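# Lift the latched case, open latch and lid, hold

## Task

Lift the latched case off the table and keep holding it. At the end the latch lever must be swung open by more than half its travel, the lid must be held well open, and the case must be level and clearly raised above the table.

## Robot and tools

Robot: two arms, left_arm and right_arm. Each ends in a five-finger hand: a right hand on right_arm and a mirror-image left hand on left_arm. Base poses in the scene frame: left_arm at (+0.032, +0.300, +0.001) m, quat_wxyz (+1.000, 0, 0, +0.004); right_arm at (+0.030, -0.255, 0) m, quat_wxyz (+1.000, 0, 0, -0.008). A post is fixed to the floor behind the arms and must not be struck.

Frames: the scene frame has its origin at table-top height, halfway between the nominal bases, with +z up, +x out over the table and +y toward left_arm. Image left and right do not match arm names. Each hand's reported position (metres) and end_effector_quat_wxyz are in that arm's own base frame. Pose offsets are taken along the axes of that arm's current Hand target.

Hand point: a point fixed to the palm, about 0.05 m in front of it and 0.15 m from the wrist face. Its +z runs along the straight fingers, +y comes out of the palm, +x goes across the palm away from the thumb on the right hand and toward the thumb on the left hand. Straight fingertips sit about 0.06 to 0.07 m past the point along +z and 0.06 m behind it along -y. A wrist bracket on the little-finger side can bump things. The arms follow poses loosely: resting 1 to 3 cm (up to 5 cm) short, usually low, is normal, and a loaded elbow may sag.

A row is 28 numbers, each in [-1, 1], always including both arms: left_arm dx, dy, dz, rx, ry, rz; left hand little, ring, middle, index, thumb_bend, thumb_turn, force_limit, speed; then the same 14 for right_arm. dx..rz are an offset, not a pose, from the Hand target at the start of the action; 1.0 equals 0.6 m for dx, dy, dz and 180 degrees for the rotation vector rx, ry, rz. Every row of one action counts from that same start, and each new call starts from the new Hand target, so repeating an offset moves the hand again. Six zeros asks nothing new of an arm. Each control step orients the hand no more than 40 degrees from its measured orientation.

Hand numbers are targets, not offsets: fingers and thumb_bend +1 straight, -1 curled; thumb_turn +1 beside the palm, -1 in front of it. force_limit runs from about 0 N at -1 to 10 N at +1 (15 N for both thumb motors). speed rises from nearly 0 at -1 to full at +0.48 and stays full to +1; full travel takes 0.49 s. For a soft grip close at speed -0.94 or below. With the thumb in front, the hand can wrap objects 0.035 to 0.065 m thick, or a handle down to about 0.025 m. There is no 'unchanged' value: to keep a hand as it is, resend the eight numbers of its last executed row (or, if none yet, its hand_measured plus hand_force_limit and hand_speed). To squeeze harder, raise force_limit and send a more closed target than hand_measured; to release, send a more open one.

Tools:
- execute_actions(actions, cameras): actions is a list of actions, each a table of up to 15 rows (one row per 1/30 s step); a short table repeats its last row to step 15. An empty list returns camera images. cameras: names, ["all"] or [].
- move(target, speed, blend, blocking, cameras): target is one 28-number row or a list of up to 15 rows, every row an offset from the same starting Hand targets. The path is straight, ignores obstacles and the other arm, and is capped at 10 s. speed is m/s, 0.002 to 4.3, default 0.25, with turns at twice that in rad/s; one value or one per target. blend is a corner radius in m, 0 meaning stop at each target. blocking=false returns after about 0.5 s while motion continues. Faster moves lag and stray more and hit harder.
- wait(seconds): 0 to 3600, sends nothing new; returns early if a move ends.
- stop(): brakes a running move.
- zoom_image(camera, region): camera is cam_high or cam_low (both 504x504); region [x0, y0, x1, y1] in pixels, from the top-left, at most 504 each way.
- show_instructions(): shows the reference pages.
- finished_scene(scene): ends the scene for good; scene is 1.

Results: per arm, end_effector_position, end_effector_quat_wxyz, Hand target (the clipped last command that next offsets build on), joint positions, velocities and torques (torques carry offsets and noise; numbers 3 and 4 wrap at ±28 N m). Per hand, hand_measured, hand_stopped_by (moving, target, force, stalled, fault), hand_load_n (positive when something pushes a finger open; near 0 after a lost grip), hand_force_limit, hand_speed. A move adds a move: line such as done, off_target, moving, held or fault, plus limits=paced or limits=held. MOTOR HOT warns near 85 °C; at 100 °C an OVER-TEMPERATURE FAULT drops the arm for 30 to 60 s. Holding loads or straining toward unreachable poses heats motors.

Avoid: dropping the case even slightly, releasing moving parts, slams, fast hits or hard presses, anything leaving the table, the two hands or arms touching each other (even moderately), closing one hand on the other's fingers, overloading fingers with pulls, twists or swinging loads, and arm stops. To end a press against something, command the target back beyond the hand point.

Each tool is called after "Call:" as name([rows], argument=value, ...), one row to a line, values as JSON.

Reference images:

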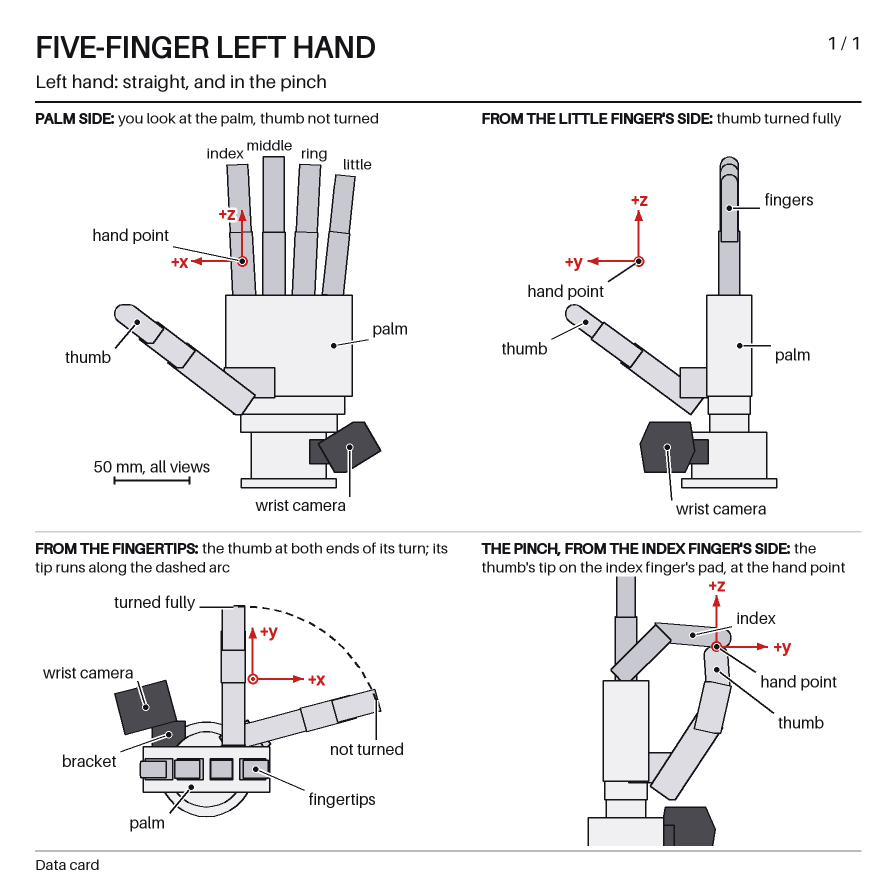

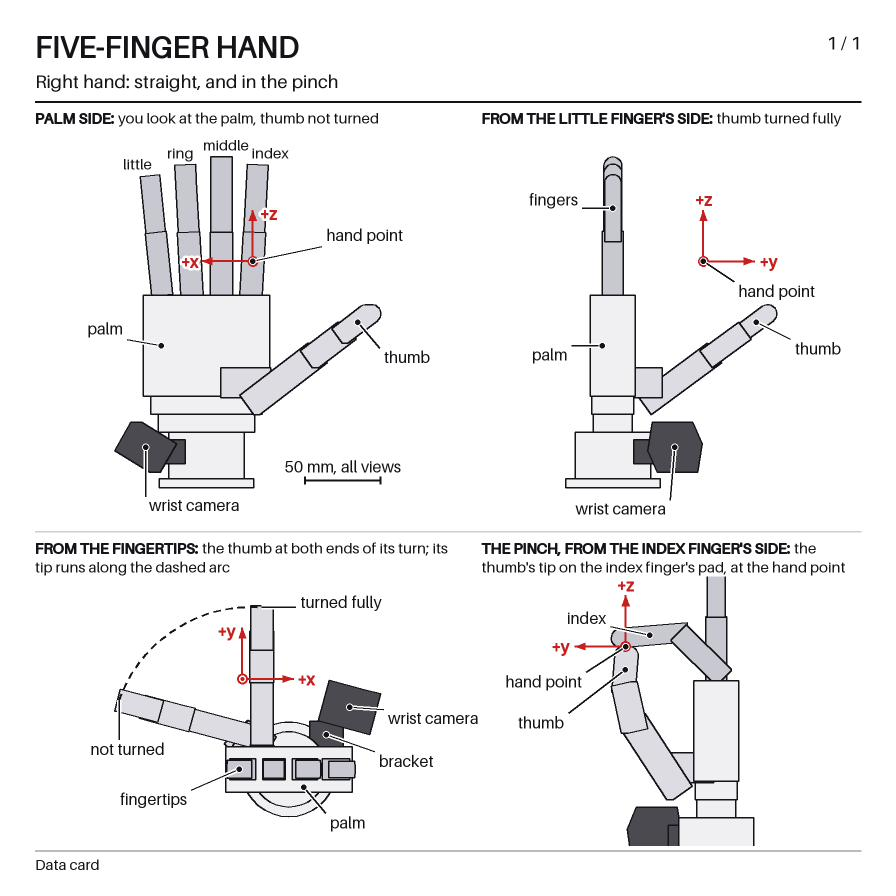

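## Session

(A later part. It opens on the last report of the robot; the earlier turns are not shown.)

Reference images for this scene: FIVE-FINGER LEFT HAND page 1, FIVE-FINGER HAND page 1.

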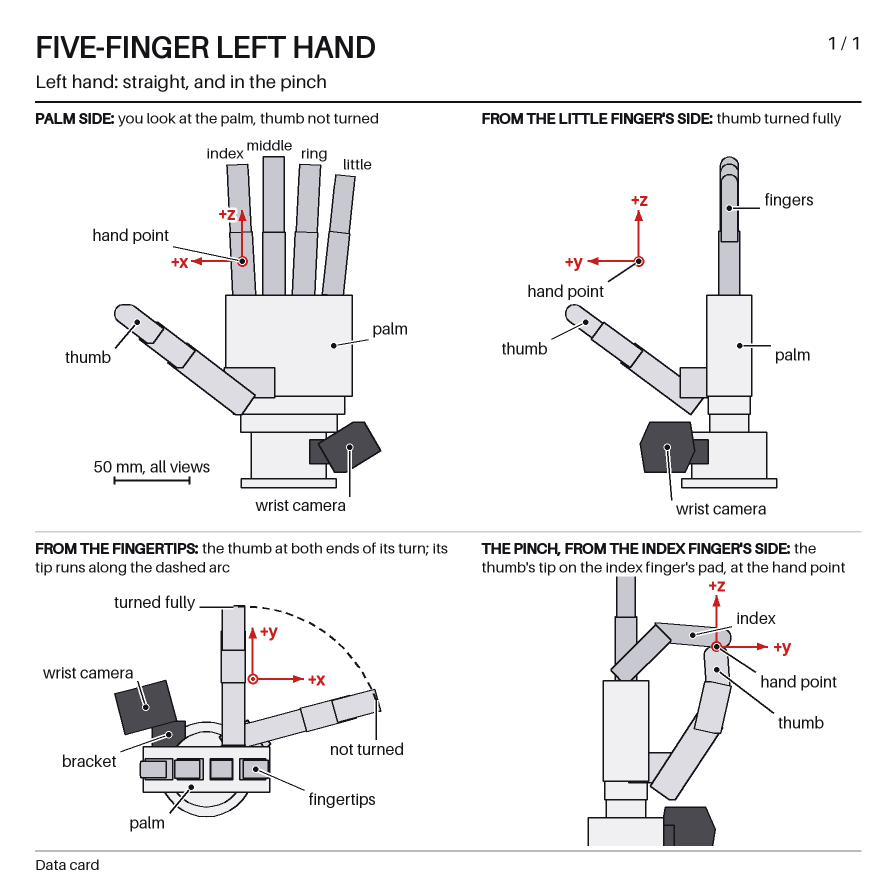

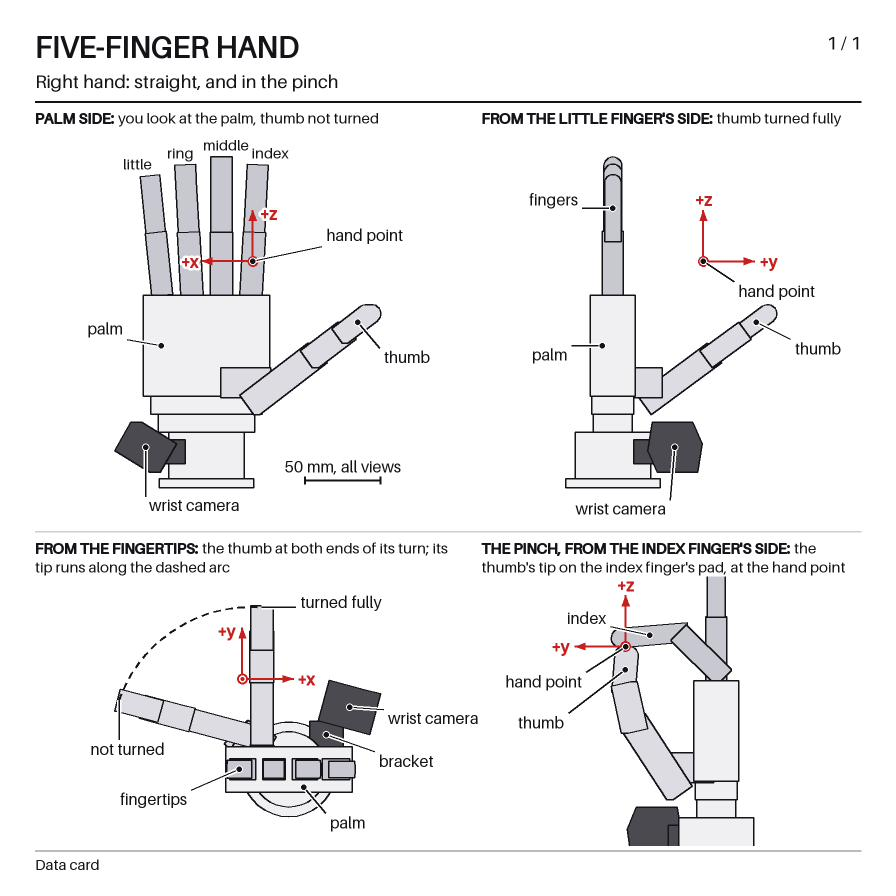

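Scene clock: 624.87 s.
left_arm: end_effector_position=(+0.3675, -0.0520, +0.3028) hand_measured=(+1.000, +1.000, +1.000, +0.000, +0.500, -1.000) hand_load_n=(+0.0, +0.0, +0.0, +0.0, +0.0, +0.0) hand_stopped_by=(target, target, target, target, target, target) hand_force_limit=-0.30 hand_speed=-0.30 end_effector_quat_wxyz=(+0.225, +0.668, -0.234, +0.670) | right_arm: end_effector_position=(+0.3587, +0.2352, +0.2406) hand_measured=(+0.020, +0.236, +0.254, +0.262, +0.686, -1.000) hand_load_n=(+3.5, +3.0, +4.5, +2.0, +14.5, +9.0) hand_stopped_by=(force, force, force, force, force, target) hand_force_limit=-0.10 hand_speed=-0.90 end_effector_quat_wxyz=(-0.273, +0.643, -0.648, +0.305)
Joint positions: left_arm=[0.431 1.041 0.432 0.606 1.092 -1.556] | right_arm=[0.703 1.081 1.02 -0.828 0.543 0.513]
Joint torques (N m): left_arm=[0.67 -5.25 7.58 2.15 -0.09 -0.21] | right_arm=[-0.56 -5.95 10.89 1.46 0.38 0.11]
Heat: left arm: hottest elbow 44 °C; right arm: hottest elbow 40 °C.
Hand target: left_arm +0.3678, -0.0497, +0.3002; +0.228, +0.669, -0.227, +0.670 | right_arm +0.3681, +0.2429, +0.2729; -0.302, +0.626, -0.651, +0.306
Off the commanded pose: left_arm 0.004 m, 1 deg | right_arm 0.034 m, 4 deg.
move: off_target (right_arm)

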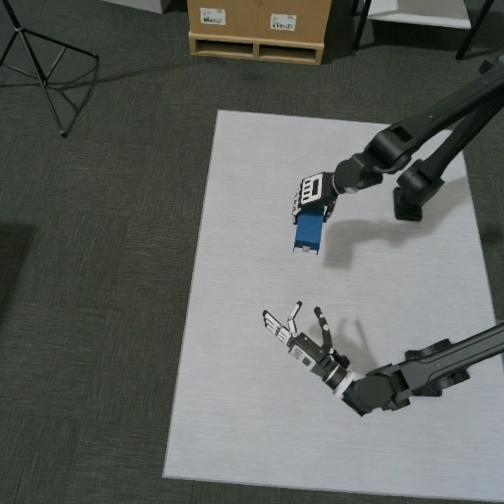

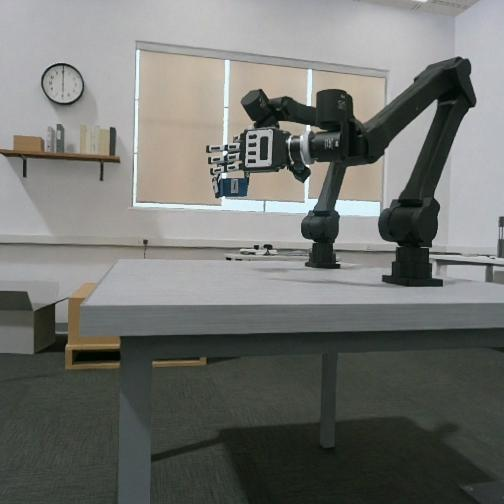

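Call:
move(target=[-0.1,0.2007,0.1587,0,0,0,1,1,1,-0.03,0.47,-1,-0.3,-0.3,0,0,0,0,0,0,-0.3,-0.3,-0.3,-0.3,-0.3,-1,-0.1,-0.9], speed=0.1, cameras=["all"])

Call:
zoom_image(camera="cam_low", region=[200, 150, 270, 220])

Call:
zoom_image(camera="cam_high", region=[270, 210, 350, 290])

Scene clock: 640.30 s.
left_arm: end_effector_position=(+0.3712, -0.2034, +0.2400) hand_measured=(+1.000, +1.000, +1.000, -0.030, +0.470, -1.000) hand_load_n=(+0.0, +0.0, +0.0, +0.0, +0.0, +0.0) hand_stopped_by=(target, target, target, target, target, target) hand_force_limit=-0.30 hand_speed=-0.30 end_effector_quat_wxyz=(+0.223, +0.670, -0.232, +0.668) | right_arm: end_effector_position=(+0.3587, +0.2352, +0.2406) hand_measured=(+0.020, +0.236, +0.254, +0.262, +0.686, -1.000) hand_load_n=(+3.5, +3.5, +4.0, +2.0, +14.0, +9.0) hand_stopped_by=(force, force, force, force, force, target) hand_force_limit=-0.10 hand_speed=-0.90 end_effector_quat_wxyz=(-0.273, +0.643, -0.648, +0.305)
Joint positions: left_arm=[-0.142 1.177 0.297 0.873 0.513 -1.556] | right_arm=[0.703 1.081 1.02 -0.828 0.543 0.513]
Joint torques (N m): left_arm=[0.03 -6.12 6.41 2.52 -0.17 -0.2] | right_arm=[-0.56 -5.95 10.92 1.46 0.38 0.11]
Heat: left arm: hottest elbow 42 °C; right arm: hottest elbow 42 °C.
Hand target: left_arm +0.3699, -0.2033, +0.2402; +0.228, +0.669, -0.228, +0.670 | right_arm +0.3681, +0.2429, +0.2729; -0.302, +0.626, -0.651, +0.306
Off the commanded pose: left_arm 0.001 m, 1 deg | right_arm 0.034 m, 4 deg.
move: done

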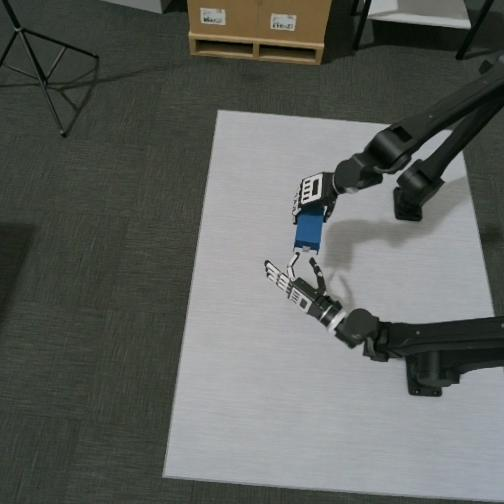

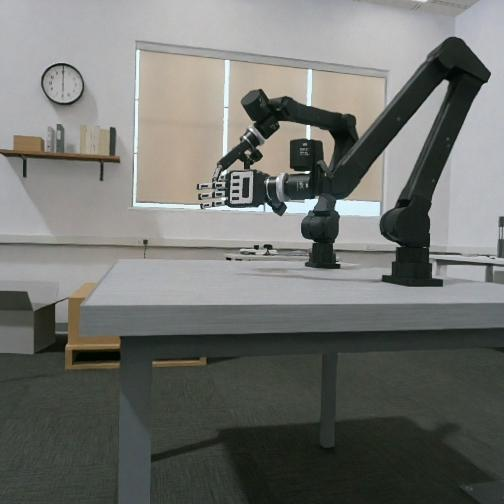

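Scaled by 7.200.

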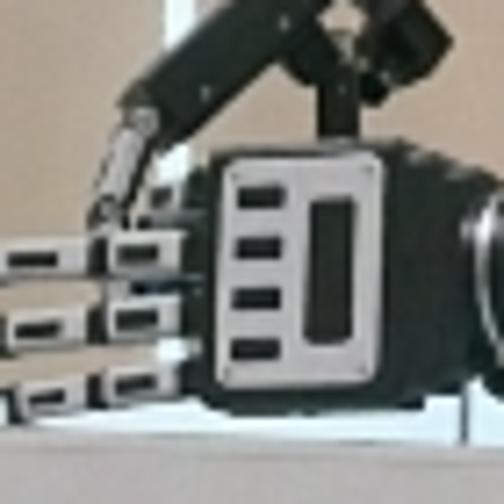

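Scaled by 6.300.

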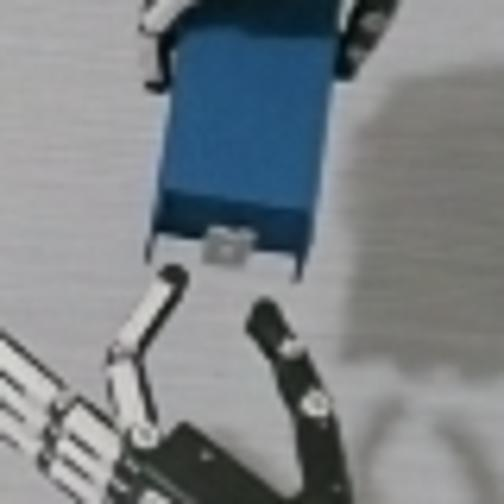

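Call:
move(target=[0.05,-0.12,-0.1,0,0,0,1,1,1,0.0,0.5,-1,-0.3,-0.3,0,0,0,0,0,0,-0.3,-0.3,-0.3,-0.3,-0.3,-1,-0.1,-0.9], speed=0.15)

Scene clock: 647.30 s.
left_arm: end_effector_position=(+0.3592, -0.1110, +0.2536) hand_measured=(+1.000, +1.000, +1.000, +0.000, +0.500, -1.000) hand_load_n=(+0.0, +0.0, +0.0, +0.0, +0.0, -0.5) hand_stopped_by=(target, target, target, target, target, target) hand_force_limit=-0.30 hand_speed=-0.30 end_effector_quat_wxyz=(+0.229, +0.678, -0.225, +0.661) | right_arm: end_effector_position=(+0.3587, +0.2352, +0.2406) hand_measured=(+0.020, +0.236, +0.254, +0.262, +0.686, -1.000) hand_load_n=(+3.5, +3.0, +4.5, +2.0, +14.5, +9.0) hand_stopped_by=(force, force, force, force, force, target) hand_force_limit=-0.10 hand_speed=-0.90 end_effector_quat_wxyz=(-0.273, +0.643, -0.648, +0.305)
Joint positions: left_arm=[0.226 1.07 0.297 0.741 0.879 -1.559] | right_arm=[0.703 1.081 1.02 -0.828 0.543 0.513]
Joint torques (N m): left_arm=[0.21 -6.36 9.95 1.32 0.06 -0.19] | right_arm=[-0.56 -6.01 10.89 1.46 0.38 0.11]
Heat: left arm: hottest elbow 42 °C; right arm: hottest elbow 43 °C.
Hand target: left_arm +0.3663, -0.1095, +0.2702; +0.228, +0.669, -0.227, +0.670 | right_arm +0.3681, +0.2429, +0.2729; -0.302, +0.626, -0.651, +0.306
Off the commanded pose: left_arm 0.018 m, 1 deg | right_arm 0.034 m, 4 deg.
move: off_target (left_arm)

Call:
move(target=[0,0,0,0,0,0,1,1,1,0.0,0.5,-1,-0.3,-0.3,0.0028,0.2842,0.2314,0,0,0,-0.3,-0.3,-0.3,-0.3,-0.3,-1,-0.1,-0.9], speed=0.1, cameras=["all"])

Call:
zoom_image(camera="cam_high", region=[260, 200, 340, 290])

Call:
zoom_image(camera="cam_low", region=[195, 220, 265, 290])

Scene clock: 651.20 s.
left_arm: end_effector_position=(+0.3592, -0.1110, +0.2536) hand_measured=(+1.000, +1.000, +1.000, +0.000, +0.500, -1.000) hand_load_n=(+0.0, +0.0, +0.0, +0.0, +0.0, -0.5) hand_stopped_by=(target, target, target, target, target, target) hand_force_limit=-0.30 hand_speed=-0.30 end_effector_quat_wxyz=(+0.229, +0.678, -0.225, +0.661) | right_arm: end_effector_position=(+0.3623, +0.2382, +0.0464) hand_measured=(+0.020, +0.236, +0.254, +0.262, +0.686, -1.000) hand_load_n=(+3.5, +3.0, +4.0, +2.0, +14.0, +9.0) hand_stopped_by=(force, force, force, force, force, target) hand_force_limit=-0.10 hand_speed=-0.90 end_effector_quat_wxyz=(-0.288, +0.636, -0.647, +0.307)
Joint positions: left_arm=[0.226 1.07 0.297 0.741 0.879 -1.559] | right_arm=[0.703 1.294 0.619 -0.18 0.543 0.513]
Joint torques (N m): left_arm=[0.21 -6.36 9.94 1.31 0.06 -0.19] | right_arm=[-0.5 -6.01 6.17 2.44 0.4 0.12]
Heat: left arm: hottest elbow 42 °C; right arm: hottest elbow 43 °C.
Hand target: left_arm +0.3663, -0.1095, +0.2702; +0.228, +0.669, -0.227, +0.670 | right_arm +0.3680, +0.2432, +0.0529; -0.301, +0.626, -0.651, +0.306
Off the commanded pose: left_arm 0.018 m, 1 deg | right_arm 0.010 m, 2 deg.
move: done

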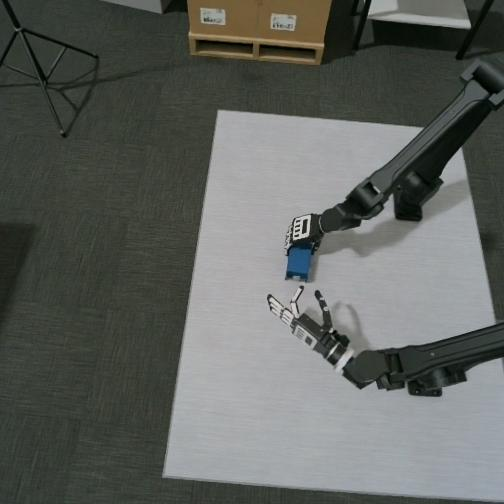

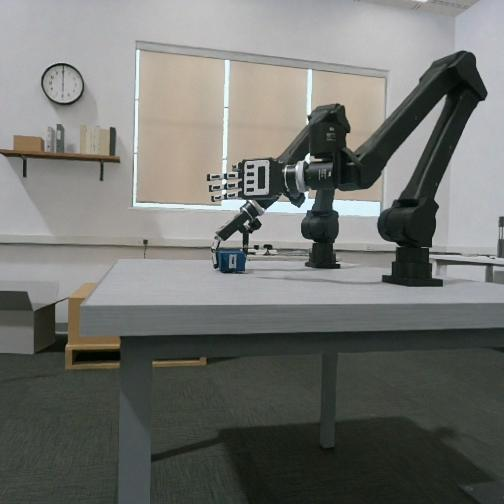

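Scaled by 5.600.

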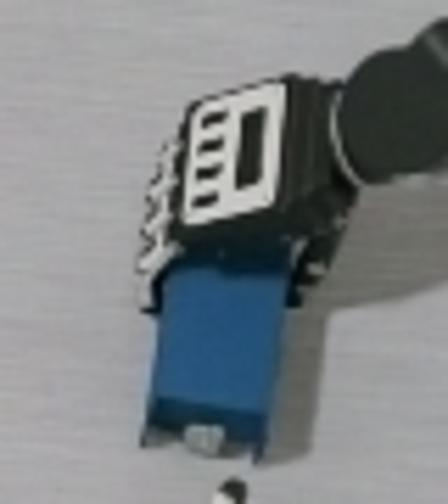

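Scaled by 7.200.

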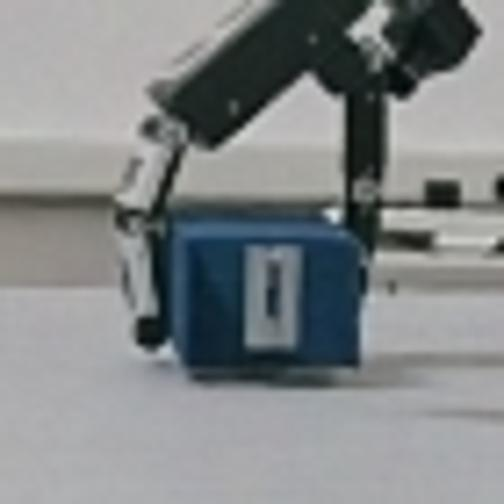

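Call:
move(target=[0,0,0,0,0,0,1,1,1,0.0,0.5,-1,-0.3,-0.3,0.0002,0.024,0.0195,0,0,0,-0.3,-0.3,-0.3,-0.3,-0.3,-1,-0.1,-0.9], speed=0.03)

Call:
execute_actions([
  [[0,0,0,0,0,0,1,1,1,0.0,0.5,-1,-0.3,-0.3,0,0,0,0,0,0,0.9,0.9,0.9,0.9,1,-1,-0.3,-0.85]],
], cameras=["all"])

Call:
zoom_image(camera="cam_high", region=[260, 200, 340, 290])

Call:
zoom_image(camera="cam_low", region=[195, 220, 265, 290])

Scene clock: 653.50 s.
left_arm: end_effector_position=(+0.3592, -0.1110, +0.2536) hand_measured=(+1.000, +1.000, +1.000, +0.000, +0.500, -1.000) hand_load_n=(+0.0, +0.0, +0.0, +0.0, +0.0, -0.5) hand_stopped_by=(target, target, target, target, target, target) hand_force_limit=-0.30 hand_speed=-0.30 end_effector_quat_wxyz=(+0.229, +0.678, -0.225, +0.661) | right_arm: end_effector_position=(+0.3655, +0.2401, +0.0395) hand_measured=(+0.020, +0.236, +0.254, +0.262, +0.688, -1.000) hand_load_n=(+3.0, +2.0, +2.0, +0.5, +15.5, +7.5) hand_stopped_by=(force, force, force, force, force, target) hand_force_limit=-0.10 hand_speed=-0.90 end_effector_quat_wxyz=(-0.297, +0.631, -0.647, +0.309)
Joint positions: left_arm=[0.226 1.07 0.297 0.741 0.879 -1.559] | right_arm=[0.703 1.315 0.601 -0.119 0.546 0.513]
Joint torques (N m): left_arm=[0.21 -6.3 9.95 1.31 0.06 -0.19] | right_arm=[-0.5 -4.48 5.55 2.77 0.29 0.12]
Heat: left arm: hottest elbow 42 °C; right arm: hottest elbow 43 °C.
Hand target: left_arm +0.3663, -0.1095, +0.2702; +0.228, +0.669, -0.227, +0.670 | right_arm +0.3681, +0.2434, +0.0344; -0.302, +0.626, -0.650, +0.306
Off the commanded pose: left_arm 0.018 m, 1 deg | right_arm 0.007 m, 1 deg.
move: done

Scene clock: 655.90 s.
left_arm: end_effector_position=(+0.3592, -0.1110, +0.2536) hand_measured=(+1.000, +1.000, +1.000, +0.000, +0.500, -1.000) hand_load_n=(+0.0, +0.0, +0.0, +0.0, +0.0, +0.0) hand_stopped_by=(target, target, target, target, target, target) hand_force_limit=-0.30 hand_speed=-0.30 end_effector_quat_wxyz=(+0.229, +0.678, -0.225, +0.661) | right_arm: end_effector_position=(+0.3668, +0.2416, +0.0368) hand_measured=(+0.900, +0.900, +0.900, +0.900, +1.000, -1.000) hand_load_n=(-0.5, +0.0, +0.0, +0.0, +0.0, +0.5) hand_stopped_by=(target, target, target, target, target, target) hand_force_limit=-0.30 hand_speed=-0.85 end_effector_quat_wxyz=(-0.298, +0.630, -0.647, +0.308)
Joint positions: left_arm=[0.226 1.07 0.297 0.741 0.879 -1.559] | right_arm=[0.703 1.327 0.601 -0.106 0.544 0.513]
Joint torques (N m): left_arm=[0.21 -6.36 9.95 1.31 0.05 -0.19] | right_arm=[-0.56 -5.3 5.49 2.25 0.35 0.12]
Heat: left arm: hottest elbow 42 °C; right arm: hottest elbow 43 °C.
Hand target: left_arm +0.3663, -0.1095, +0.2702; +0.228, +0.669, -0.227, +0.670 | right_arm +0.3680, +0.2433, +0.0343; -0.301, +0.627, -0.651, +0.306
Off the commanded pose: left_arm 0.018 m, 1 deg | right_arm 0.003 m, 1 deg.

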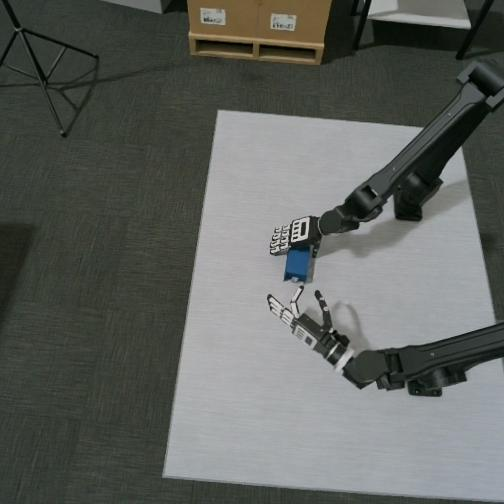

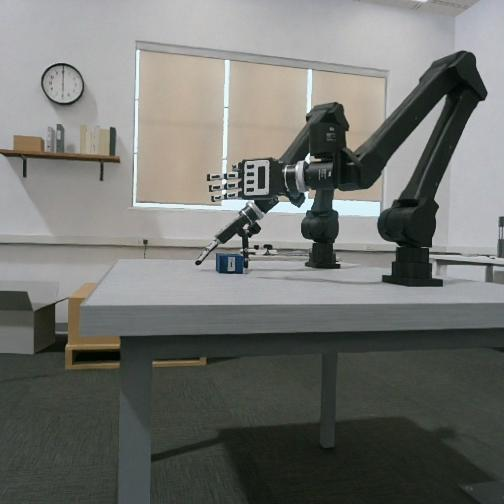

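Scaled by 5.600.

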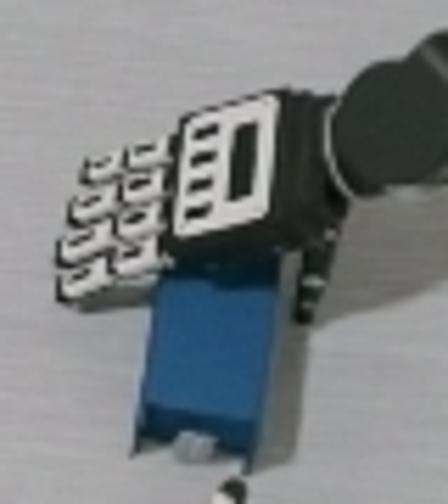

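Scaled by 7.200.

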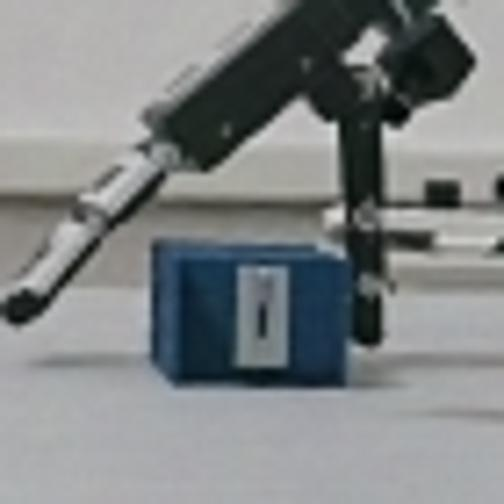

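Call:
move([
  [0,0,0,0,0,0,1,1,1,0.0,0.5,-1,-0.3,-0.3,-0.0013,-0.1292,-0.1052,0,0,0,0.9,0.9,0.9,0.9,1,-1,-0.3,-0.85],
  [0,0,0,0,0,0,1,1,1,0.0,0.5,-1,-0.3,-0.3,-0.0682,-0.1312,-0.1018,0.0002,0.0172,0.014,0.9,0.9,0.9,0.9,1,-1,-0.3,-0.85],
  [0,0,0,0,0,0,1,1,1,0.0,0.5,-1,-0.3,-0.3,-0.0669,-0.002,0.0033,0.0002,0.0172,0.014,0.9,0.9,0.9,0.9,1,-1,-0.3,-0.85],
], speed=[0.12,0.12,0.07], blend=[0.015,0.01,0], cameras=["all"])

Call:
zoom_image(camera="cam_high", region=[260, 200, 340, 290])

Call:
zoom_image(camera="cam_low", region=[195, 220, 265, 290])

Scene clock: 662.77 s.
left_arm: end_effector_position=(+0.3592, -0.1110, +0.2536) hand_measured=(+1.000, +1.000, +1.000, +0.000, +0.500, -1.000) hand_load_n=(+0.0, +0.0, +0.0, +0.0, +0.0, +0.0) hand_stopped_by=(target, target, target, target, target, target) hand_force_limit=-0.30 hand_speed=-0.30 end_effector_quat_wxyz=(+0.229, +0.678, -0.225, +0.661) | right_arm: end_effector_position=(+0.3700, +0.2812, +0.0349) hand_measured=(+0.900, +0.900, +0.900, +0.900, +1.000, -1.000) hand_load_n=(+0.0, +0.0, +0.0, +0.0, +0.0, +0.0) hand_stopped_by=(target, target, target, target, target, target) hand_force_limit=-0.30 hand_speed=-0.85 end_effector_quat_wxyz=(+0.285, -0.610, +0.668, -0.317)
Joint positions: left_arm=[0.226 1.07 0.297 0.741 0.879 -1.559] | right_arm=[0.798 1.424 0.707 -0.205 0.647 0.664]
Joint torques (N m): left_arm=[0.21 -6.3 9.95 1.31 0.06 -0.19] | right_arm=[-0.38 -6.83 5.44 2.1 0.57 0.15]
Heat: left arm: hottest elbow 42 °C; right arm: hottest elbow 42 °C.
Hand target: left_arm +0.3663, -0.1095, +0.2702; +0.228, +0.669, -0.227, +0.670 | right_arm +0.3717, +0.2833, +0.0344; +0.291, -0.603, +0.672, -0.316
Off the commanded pose: left_arm 0.018 m, 1 deg | right_arm 0.003 m, 1 deg.
move: done

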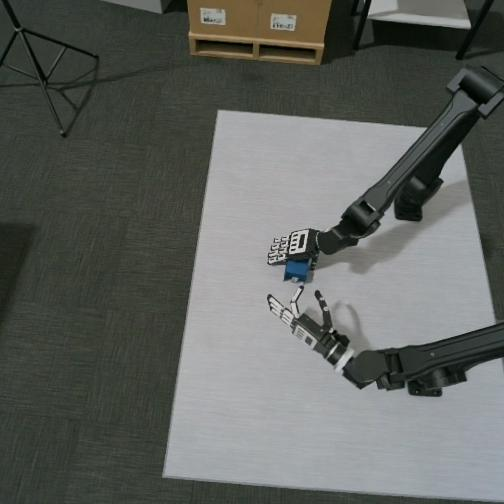

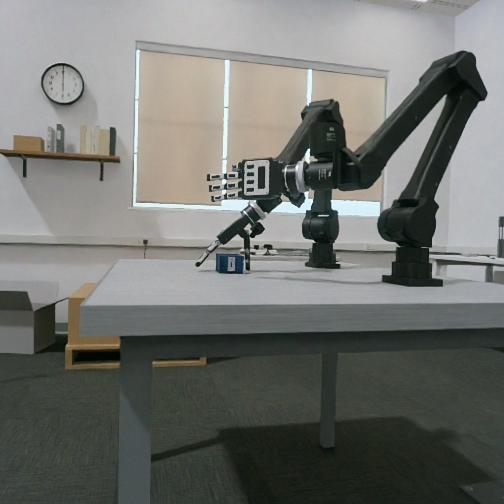

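Scaled by 5.600.

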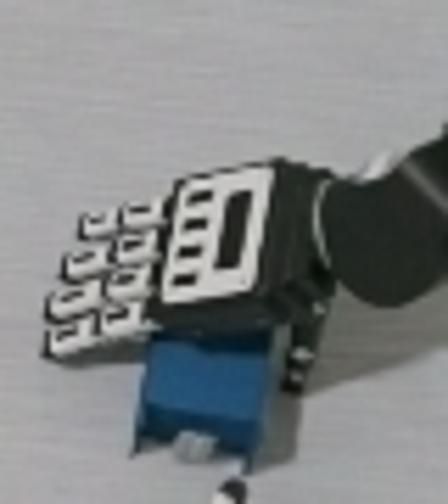

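Scaled by 7.200.

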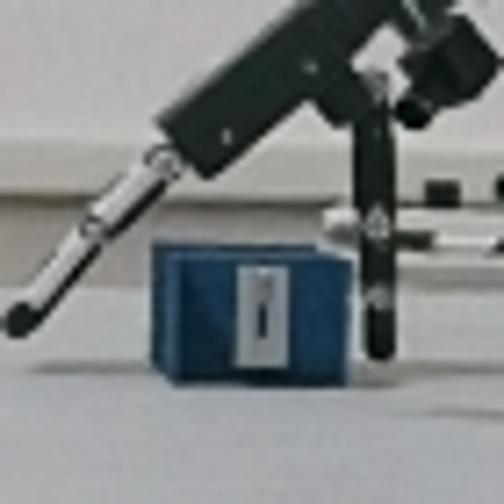

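Call:
execute_actions([
  [[0,0,0,0,0,0,1,1,1,0.0,0.5,-1,-0.3,-0.3,0,0,0,0,0,0,-0.1,-0.1,-0.1,-0.1,-0.1,-1,-0.7,-0.9]],
])

Call:
wait(seconds=3)

Call:
execute_actions([
  [[0,0,0,0,0,0,1,1,1,0.0,0.5,-1,-0.3,-0.3,0,0,0,0,0,0,-0.2,-0.2,-0.2,-0.2,-0.2,-1,-0.2,-0.9]],
])

Call:
wait(seconds=1)

Call:
execute_actions([
  [[0,0,0,0,0,0,1,1,1,0.0,0.5,-1,-0.3,-0.3,0,0,0,0,0,0,-0.3,-0.3,-0.3,-0.3,-0.3,-1,0.0,-0.9]],
], cameras=["all"])

Call:
zoom_image(camera="cam_high", region=[260, 200, 340, 290])

Scene clock: 667.23 s.
left_arm: end_effector_position=(+0.3592, -0.1110, +0.2536) hand_measured=(+1.000, +1.000, +1.000, +0.000, +0.500, -1.000) hand_load_n=(+0.0, +0.0, -0.5, +0.0, +0.0, +0.0) hand_stopped_by=(target, target, target, target, target, target) hand_force_limit=-0.30 hand_speed=-0.30 end_effector_quat_wxyz=(+0.229, +0.678, -0.225, +0.661) | right_arm: end_effector_position=(+0.3718, +0.2813, +0.0363) hand_measured=(+0.258, +0.278, +0.520, +0.286, +0.682, -1.000) hand_load_n=(+1.5, +2.5, +1.0, +1.0, +4.0, +3.5) hand_stopped_by=(force, force, force, force, force, target) hand_force_limit=-0.70 hand_speed=-0.90 end_effector_quat_wxyz=(+0.288, -0.607, +0.668, -0.320)
Joint positions: left_arm=[0.226 1.07 0.297 0.741 0.879 -1.559] | right_arm=[0.798 1.424 0.707 -0.199 0.653 0.665]
Joint torques (N m): left_arm=[0.26 -6.36 9.95 1.31 0.06 -0.18] | right_arm=[-0.44 -6.83 5.45 1.81 0.36 0.15]
Heat: left arm: hottest elbow 42 °C; right arm: hottest elbow 42 °C.
Hand target: left_arm +0.3663, -0.1095, +0.2702; +0.228, +0.669, -0.227, +0.670 | right_arm +0.3717, +0.2832, +0.0344; +0.291, -0.603, +0.672, -0.316
Off the commanded pose: left_arm 0.018 m, 1 deg | right_arm 0.003 m, 1 deg.

Scene clock: 670.23 s.
left_arm: end_effector_position=(+0.3592, -0.1110, +0.2536) hand_measured=(+1.000, +1.000, +1.000, +0.000, +0.500, -1.000) hand_load_n=(+0.0, +0.0, +0.0, +0.0, +0.0, +0.0) hand_stopped_by=(target, target, target, target, target, target) hand_force_limit=-0.30 hand_speed=-0.30 end_effector_quat_wxyz=(+0.229, +0.678, -0.225, +0.661) | right_arm: end_effector_position=(+0.3718, +0.2813, +0.0363) hand_measured=(+0.258, +0.278, +0.520, +0.286, +0.682, -1.000) hand_load_n=(+1.5, +2.5, +1.0, +1.0, +4.0, +3.5) hand_stopped_by=(force, force, force, force, force, target) hand_force_limit=-0.70 hand_speed=-0.90 end_effector_quat_wxyz=(+0.288, -0.607, +0.668, -0.320)
Joint positions: left_arm=[0.226 1.07 0.297 0.741 0.879 -1.559] | right_arm=[0.798 1.424 0.707 -0.199 0.653 0.665]
Joint torques (N m): left_arm=[0.21 -6.3 9.94 1.32 0.06 -0.19] | right_arm=[-0.38 -6.83 5.45 1.83 0.36 0.14]
Heat: left arm: hottest elbow 42 °C; right arm: hottest elbow 42 °C.
Hand target: left_arm +0.3663, -0.1095, +0.2702; +0.228, +0.669, -0.227, +0.670 | right_arm +0.3717, +0.2832, +0.0344; +0.291, -0.603, +0.672, -0.316
Off the commanded pose: left_arm 0.018 m, 1 deg | right_arm 0.003 m, 1 deg.
wait: 3.00 s; at rest by 0.17 s

Scene clock: 671.43 s.
left_arm: end_effector_position=(+0.3592, -0.1110, +0.2536) hand_measured=(+1.000, +1.000, +1.000, +0.000, +0.500, -1.000) hand_load_n=(+0.0, +0.0, +0.0, +0.0, +0.0, +0.0) hand_stopped_by=(target, target, target, target, target, target) hand_force_limit=-0.30 hand_speed=-0.30 end_effector_quat_wxyz=(+0.229, +0.678, -0.225, +0.661) | right_arm: end_effector_position=(+0.3742, +0.2818, +0.0382) hand_measured=(+0.224, +0.260, +0.262, +0.262, +0.682, -1.000) hand_load_n=(+4.0, +0.0, +5.5, +4.5, +11.5, +5.5) hand_stopped_by=(force, force, force, force, force, target) hand_force_limit=-0.20 hand_speed=-0.90 end_effector_quat_wxyz=(+0.292, -0.603, +0.669, -0.323)
Joint positions: left_arm=[0.226 1.07 0.297 0.741 0.879 -1.559] | right_arm=[0.798 1.424 0.707 -0.188 0.661 0.666]
Joint torques (N m): left_arm=[0.21 -6.3 9.95 1.31 0.06 -0.19] | right_arm=[-0.44 -6.83 5.46 1.4 0.11 0.13]
Heat: left arm: hottest elbow 42 °C; right arm: hottest elbow 42 °C.
Hand target: left_arm +0.3663, -0.1095, +0.2702; +0.228, +0.669, -0.227, +0.670 | right_arm +0.3717, +0.2832, +0.0344; +0.291, -0.603, +0.672, -0.316
Off the commanded pose: left_arm 0.018 m, 1 deg | right_arm 0.005 m, 1 deg.

Scene clock: 672.43 s.
left_arm: end_effector_position=(+0.3592, -0.1110, +0.2536) hand_measured=(+1.000, +1.000, +1.000, +0.000, +0.500, -1.000) hand_load_n=(+0.0, +0.0, +0.0, +0.0, +0.0, +0.0) hand_stopped_by=(target, target, target, target, target, target) hand_force_limit=-0.30 hand_speed=-0.30 end_effector_quat_wxyz=(+0.229, +0.678, -0.225, +0.661) | right_arm: end_effector_position=(+0.3742, +0.2818, +0.0382) hand_measured=(+0.224, +0.260, +0.262, +0.262, +0.682, -1.000) hand_load_n=(+4.0, +0.0, +5.5, +4.5, +11.5, +5.5) hand_stopped_by=(force, force, force, force, force, target) hand_force_limit=-0.20 hand_speed=-0.90 end_effector_quat_wxyz=(+0.292, -0.603, +0.669, -0.323)
Joint positions: left_arm=[0.226 1.07 0.297 0.741 0.879 -1.559] | right_arm=[0.798 1.424 0.707 -0.188 0.661 0.666]
Joint torques (N m): left_arm=[0.21 -6.36 9.96 1.31 0.06 -0.19] | right_arm=[-0.38 -6.83 5.46 1.39 0.11 0.13]
Heat: left arm: hottest elbow 42 °C; right arm: hottest elbow 42 °C.
Hand target: left_arm +0.3663, -0.1095, +0.2702; +0.228, +0.669, -0.227, +0.670 | right_arm +0.3717, +0.2832, +0.0344; +0.291, -0.603, +0.672, -0.316
Off the commanded pose: left_arm 0.018 m, 1 deg | right_arm 0.005 m, 1 deg.
wait: 1.00 s; at rest by 0.17 s

Scene clock: 673.13 s.
left_arm: end_effector_position=(+0.3592, -0.1110, +0.2536) hand_measured=(+1.000, +1.000, +1.000, +0.000, +0.500, -1.000) hand_load_n=(+0.0, +0.0, +0.0, +0.0, +0.0, -0.5) hand_stopped_by=(target, target, target, target, target, target) hand_force_limit=-0.30 hand_speed=-0.30 end_effector_quat_wxyz=(+0.229, +0.678, -0.225, +0.661) | right_arm: end_effector_position=(+0.3742, +0.2818, +0.0382) hand_measured=(+0.206, +0.236, +0.262, +0.254, +0.682, -1.000) hand_load_n=(+4.0, +7.5, +3.0, +5.0, +14.5, +9.5) hand_stopped_by=(force, force, force, force, force, target) hand_force_limit=0.00 hand_speed=-0.90 end_effector_quat_wxyz=(+0.292, -0.603, +0.669, -0.323)
Joint positions: left_arm=[0.226 1.07 0.297 0.741 0.879 -1.559] | right_arm=[0.798 1.424 0.707 -0.188 0.661 0.666]
Joint torques (N m): left_arm=[0.21 -6.36 9.95 1.31 0.05 -0.19] | right_arm=[-0.44 -6.83 5.46 1.39 0.11 0.13]
Heat: left arm: hottest elbow 42 °C; right arm: hottest elbow 42 °C.
Hand target: left_arm +0.3663, -0.1095, +0.2702; +0.228, +0.669, -0.227, +0.670 | right_arm +0.3717, +0.2832, +0.0344; +0.291, -0.603, +0.672, -0.316
Off the commanded pose: left_arm 0.018 m, 1 deg | right_arm 0.005 m, 1 deg.

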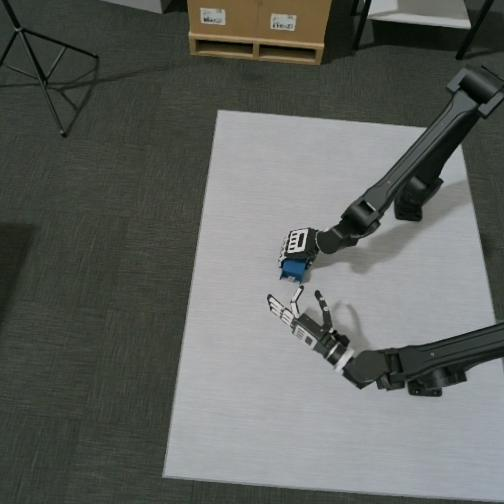

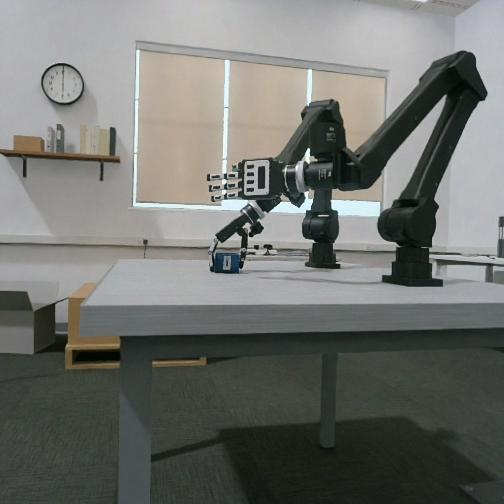

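Scaled by 5.600.

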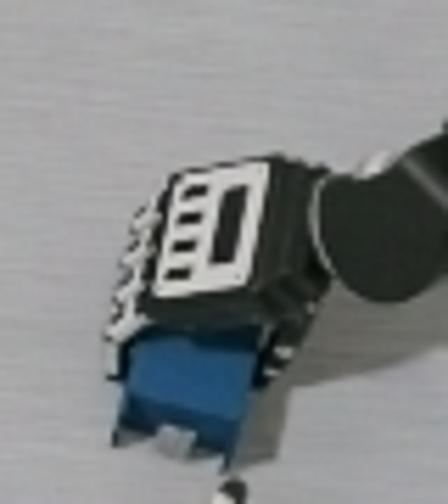

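Call:
move(target=[0,0,0,0,0,0,1,1,1,0,0.5,-1,-0.3,-0.3,-0.003,-0.310,-0.2525,0,0,0,-0.3,-0.3,-0.3,-0.3,-0.3,-1,0.0,-0.9], speed=0.1, cameras=["all"])

Call:
zoom_image(camera="cam_low", region=[190, 130, 280, 220])

Call:
zoom_image(camera="cam_high", region=[260, 210, 350, 300])

Scene clock: 677.87 s.
left_arm: end_effector_position=(+0.3592, -0.1110, +0.2536) hand_measured=(+1.000, +1.000, +1.000, +0.000, +0.500, -1.000) hand_load_n=(+0.0, +0.0, +0.0, +0.0, +0.0, +0.0) hand_stopped_by=(target, target, target, target, target, target) hand_force_limit=-0.30 hand_speed=-0.30 end_effector_quat_wxyz=(+0.229, +0.678, -0.225, +0.661) | right_arm: end_effector_position=(+0.3635, +0.2741, +0.2429) hand_measured=(+0.206, +0.236, +0.262, +0.254, +0.684, -1.000) hand_load_n=(+3.5, +7.0, +1.5, +4.5, +15.0, +9.0) hand_stopped_by=(force, force, force, force, force, target) hand_force_limit=0.00 hand_speed=-0.90 end_effector_quat_wxyz=(-0.262, +0.619, -0.668, +0.319)
Joint positions: left_arm=[0.226 1.07 0.297 0.741 0.879 -1.559] | right_arm=[0.798 1.187 1.113 -0.899 0.649 0.667]
Joint torques (N m): left_arm=[0.21 -6.36 9.95 1.31 0.05 -0.19] | right_arm=[-0.44 -7.18 10.7 1.25 0.51 0.11]
Heat: left arm: hottest elbow 42 °C; right arm: hottest elbow 42 °C.
Hand target: left_arm +0.3663, -0.1095, +0.2702; +0.228, +0.669, -0.227, +0.670 | right_arm +0.3716, +0.2828, +0.2742; -0.291, +0.604, -0.672, +0.316
Off the commanded pose: left_arm 0.018 m, 1 deg | right_arm 0.034 m, 4 deg.
move: off_target (right_arm)

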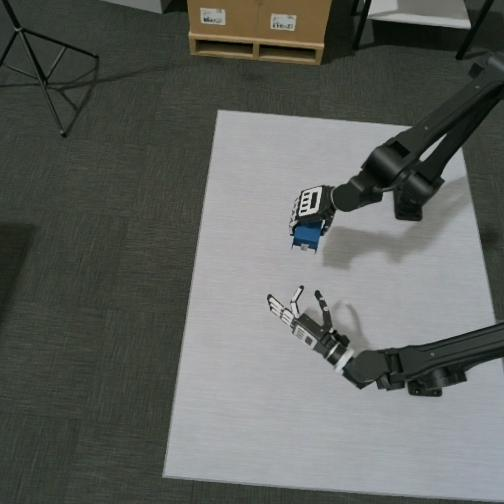

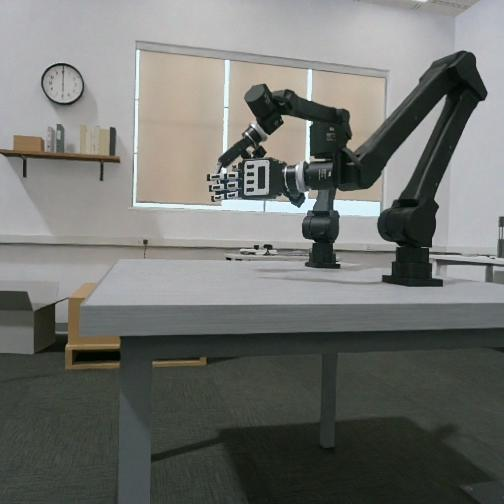

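Scaled by 5.600.

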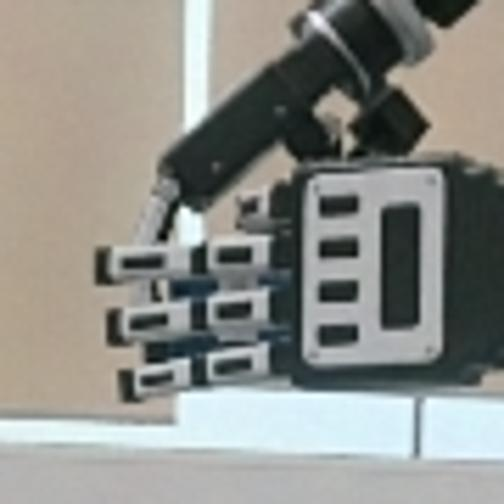

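Scaled by 5.600.

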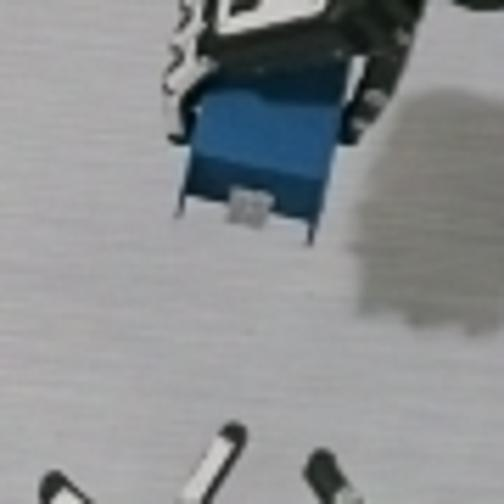

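Call:
zoom_image(camera="cam_high", region=[284, 226, 324, 266])

Scaled by 12.600.

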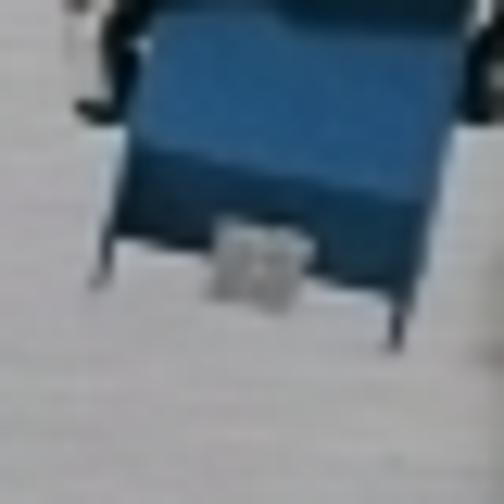

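Call:
move(target=[-0.05,0.1197,0.101,0,0,0,1,1,1,0.01,0.49,-1,-0.3,-0.3,0,0,0,0,0,0,-0.3,-0.3,-0.3,-0.3,-0.3,-1,0.0,-0.9], speed=0.1, cameras=["all"])

Call:
zoom_image(camera="cam_high", region=[280, 226, 330, 276])

Call:
zoom_image(camera="cam_low", region=[200, 150, 270, 220])

Scene clock: 689.97 s.
left_arm: end_effector_position=(+0.3715, -0.2033, +0.2396) hand_measured=(+1.000, +1.000, +1.000, +0.010, +0.490, -1.000) hand_load_n=(+0.0, +0.0, +0.0, +0.0, +0.0, +0.0) hand_stopped_by=(target, target, target, target, target, target) hand_force_limit=-0.30 hand_speed=-0.30 end_effector_quat_wxyz=(+0.224, +0.671, -0.231, +0.668) | right_arm: end_effector_position=(+0.3635, +0.2741, +0.2429) hand_measured=(+0.206, +0.236, +0.262, +0.254, +0.684, -1.000) hand_load_n=(+3.5, +7.0, +1.5, +4.5, +15.0, +9.0) hand_stopped_by=(force, force, force, force, force, target) hand_force_limit=0.00 hand_speed=-0.90 end_effector_quat_wxyz=(-0.262, +0.619, -0.668, +0.319)
Joint positions: left_arm=[-0.143 1.179 0.297 0.874 0.512 -1.559] | right_arm=[0.798 1.187 1.113 -0.899 0.649 0.667]
Joint torques (N m): left_arm=[0.09 -6.12 6.5 2.52 -0.16 -0.17] | right_arm=[-0.5 -7.18 10.73 1.26 0.51 0.11]
Heat: left arm: hottest elbow 42 °C; right arm: hottest elbow 42 °C.
Hand target: left_arm +0.3705, -0.2035, +0.2402; +0.228, +0.669, -0.227, +0.670 | right_arm +0.3716, +0.2828, +0.2742; -0.291, +0.604, -0.672, +0.316
Off the commanded pose: left_arm 0.001 m, 1 deg | right_arm 0.034 m, 4 deg.
move: done

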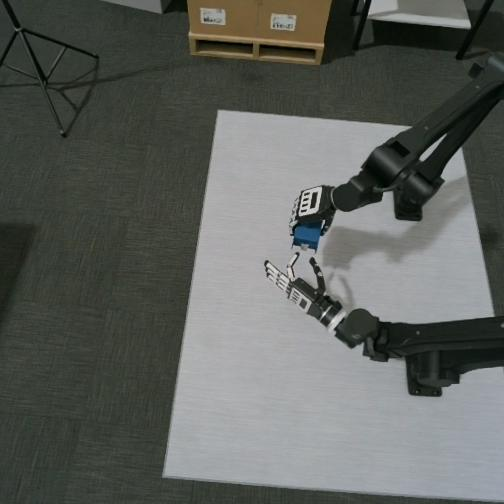

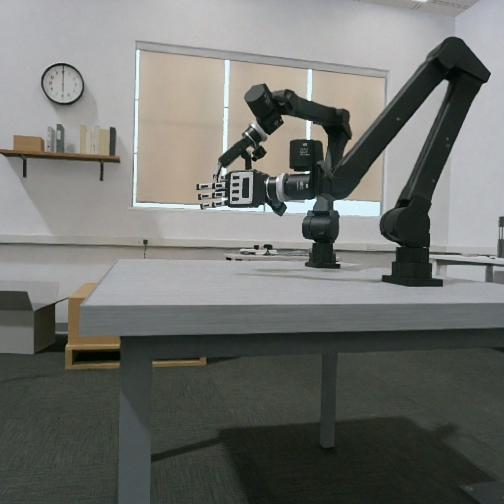

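Scaled by 10.080.

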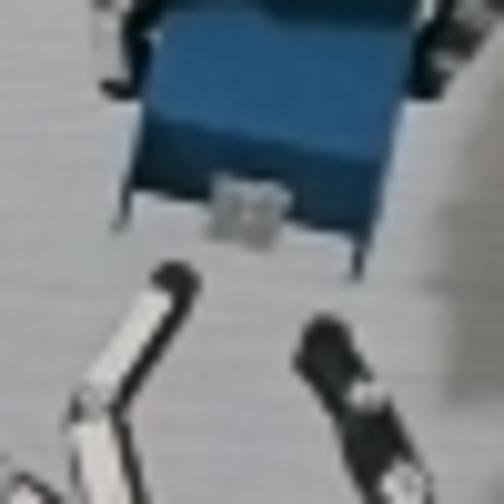

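Scaled by 7.200.

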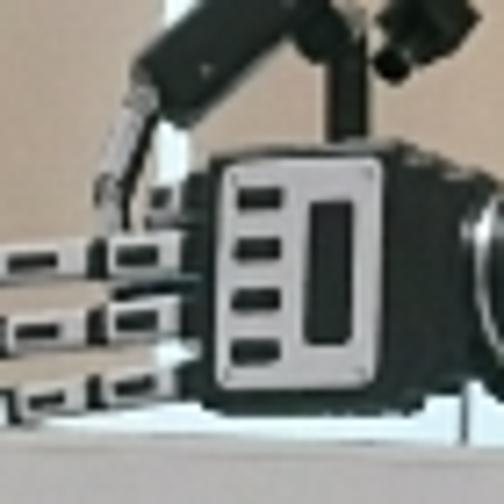

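Call:
move(target=[0,0.0244,0.023,0,0,0,1,1,1,0.01,0.49,-1,-0.3,-0.3,0,0,0,0,0,0,-0.3,-0.3,-0.3,-0.3,-0.3,-1,0.0,-0.9], speed=0.04, cameras=["all"])

Call:
zoom_image(camera="cam_high", region=[280, 226, 330, 276])

Scene clock: 698.83 s.
left_arm: end_effector_position=(+0.3704, -0.2213, +0.2343) hand_measured=(+1.000, +1.000, +1.000, +0.010, +0.490, -1.000) hand_load_n=(+0.0, -0.5, +0.0, +0.0, +0.5, -0.5) hand_stopped_by=(target, target, target, target, target, target) hand_force_limit=-0.30 hand_speed=-0.30 end_effector_quat_wxyz=(+0.223, +0.675, -0.230, +0.664) | right_arm: end_effector_position=(+0.3635, +0.2741, +0.2429) hand_measured=(+0.206, +0.236, +0.262, +0.254, +0.684, -1.000) hand_load_n=(+3.5, +7.5, +1.5, +4.5, +14.5, +9.0) hand_stopped_by=(force, force, force, force, force, target) hand_force_limit=0.00 hand_speed=-0.90 end_effector_quat_wxyz=(-0.262, +0.619, -0.668, +0.319)
Joint positions: left_arm=[-0.214 1.196 0.297 0.88 0.438 -1.559] | right_arm=[0.798 1.187 1.113 -0.899 0.649 0.667]
Joint torques (N m): left_arm=[-0.26 -6.07 7.47 2.58 -0.16 -0.17] | right_arm=[-0.44 -7.12 10.71 1.26 0.51 0.11]
Heat: left arm: hottest elbow 42 °C; right arm: hottest elbow 43 °C.
Hand target: left_arm +0.3725, -0.2235, +0.2403; +0.228, +0.669, -0.227, +0.670 | right_arm +0.3716, +0.2828, +0.2742; -0.291, +0.604, -0.672, +0.316
Off the commanded pose: left_arm 0.007 m, 1 deg | right_arm 0.034 m, 4 deg.
move: done

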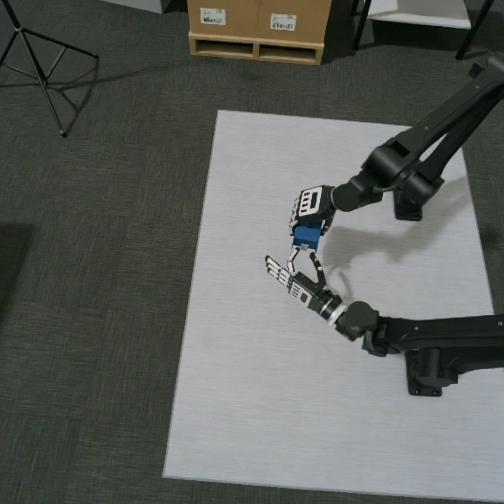

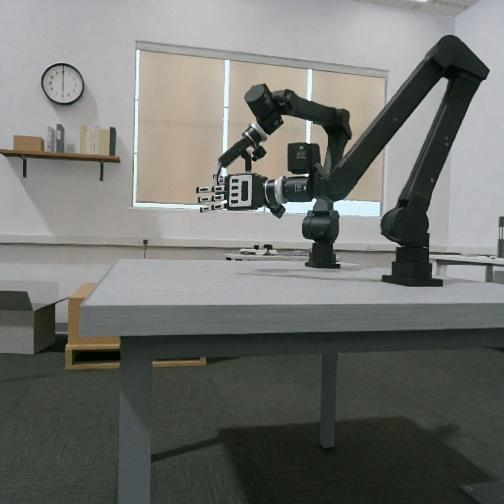

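Scaled by 10.080.

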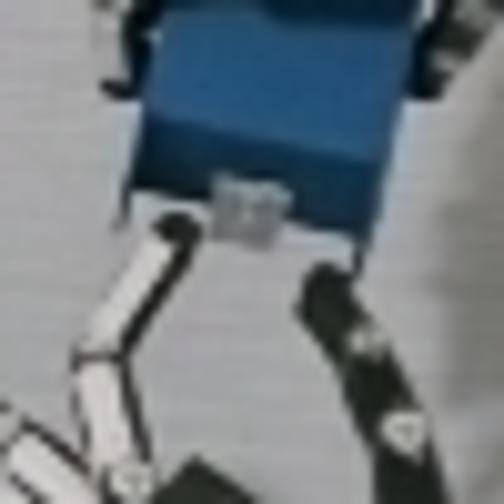

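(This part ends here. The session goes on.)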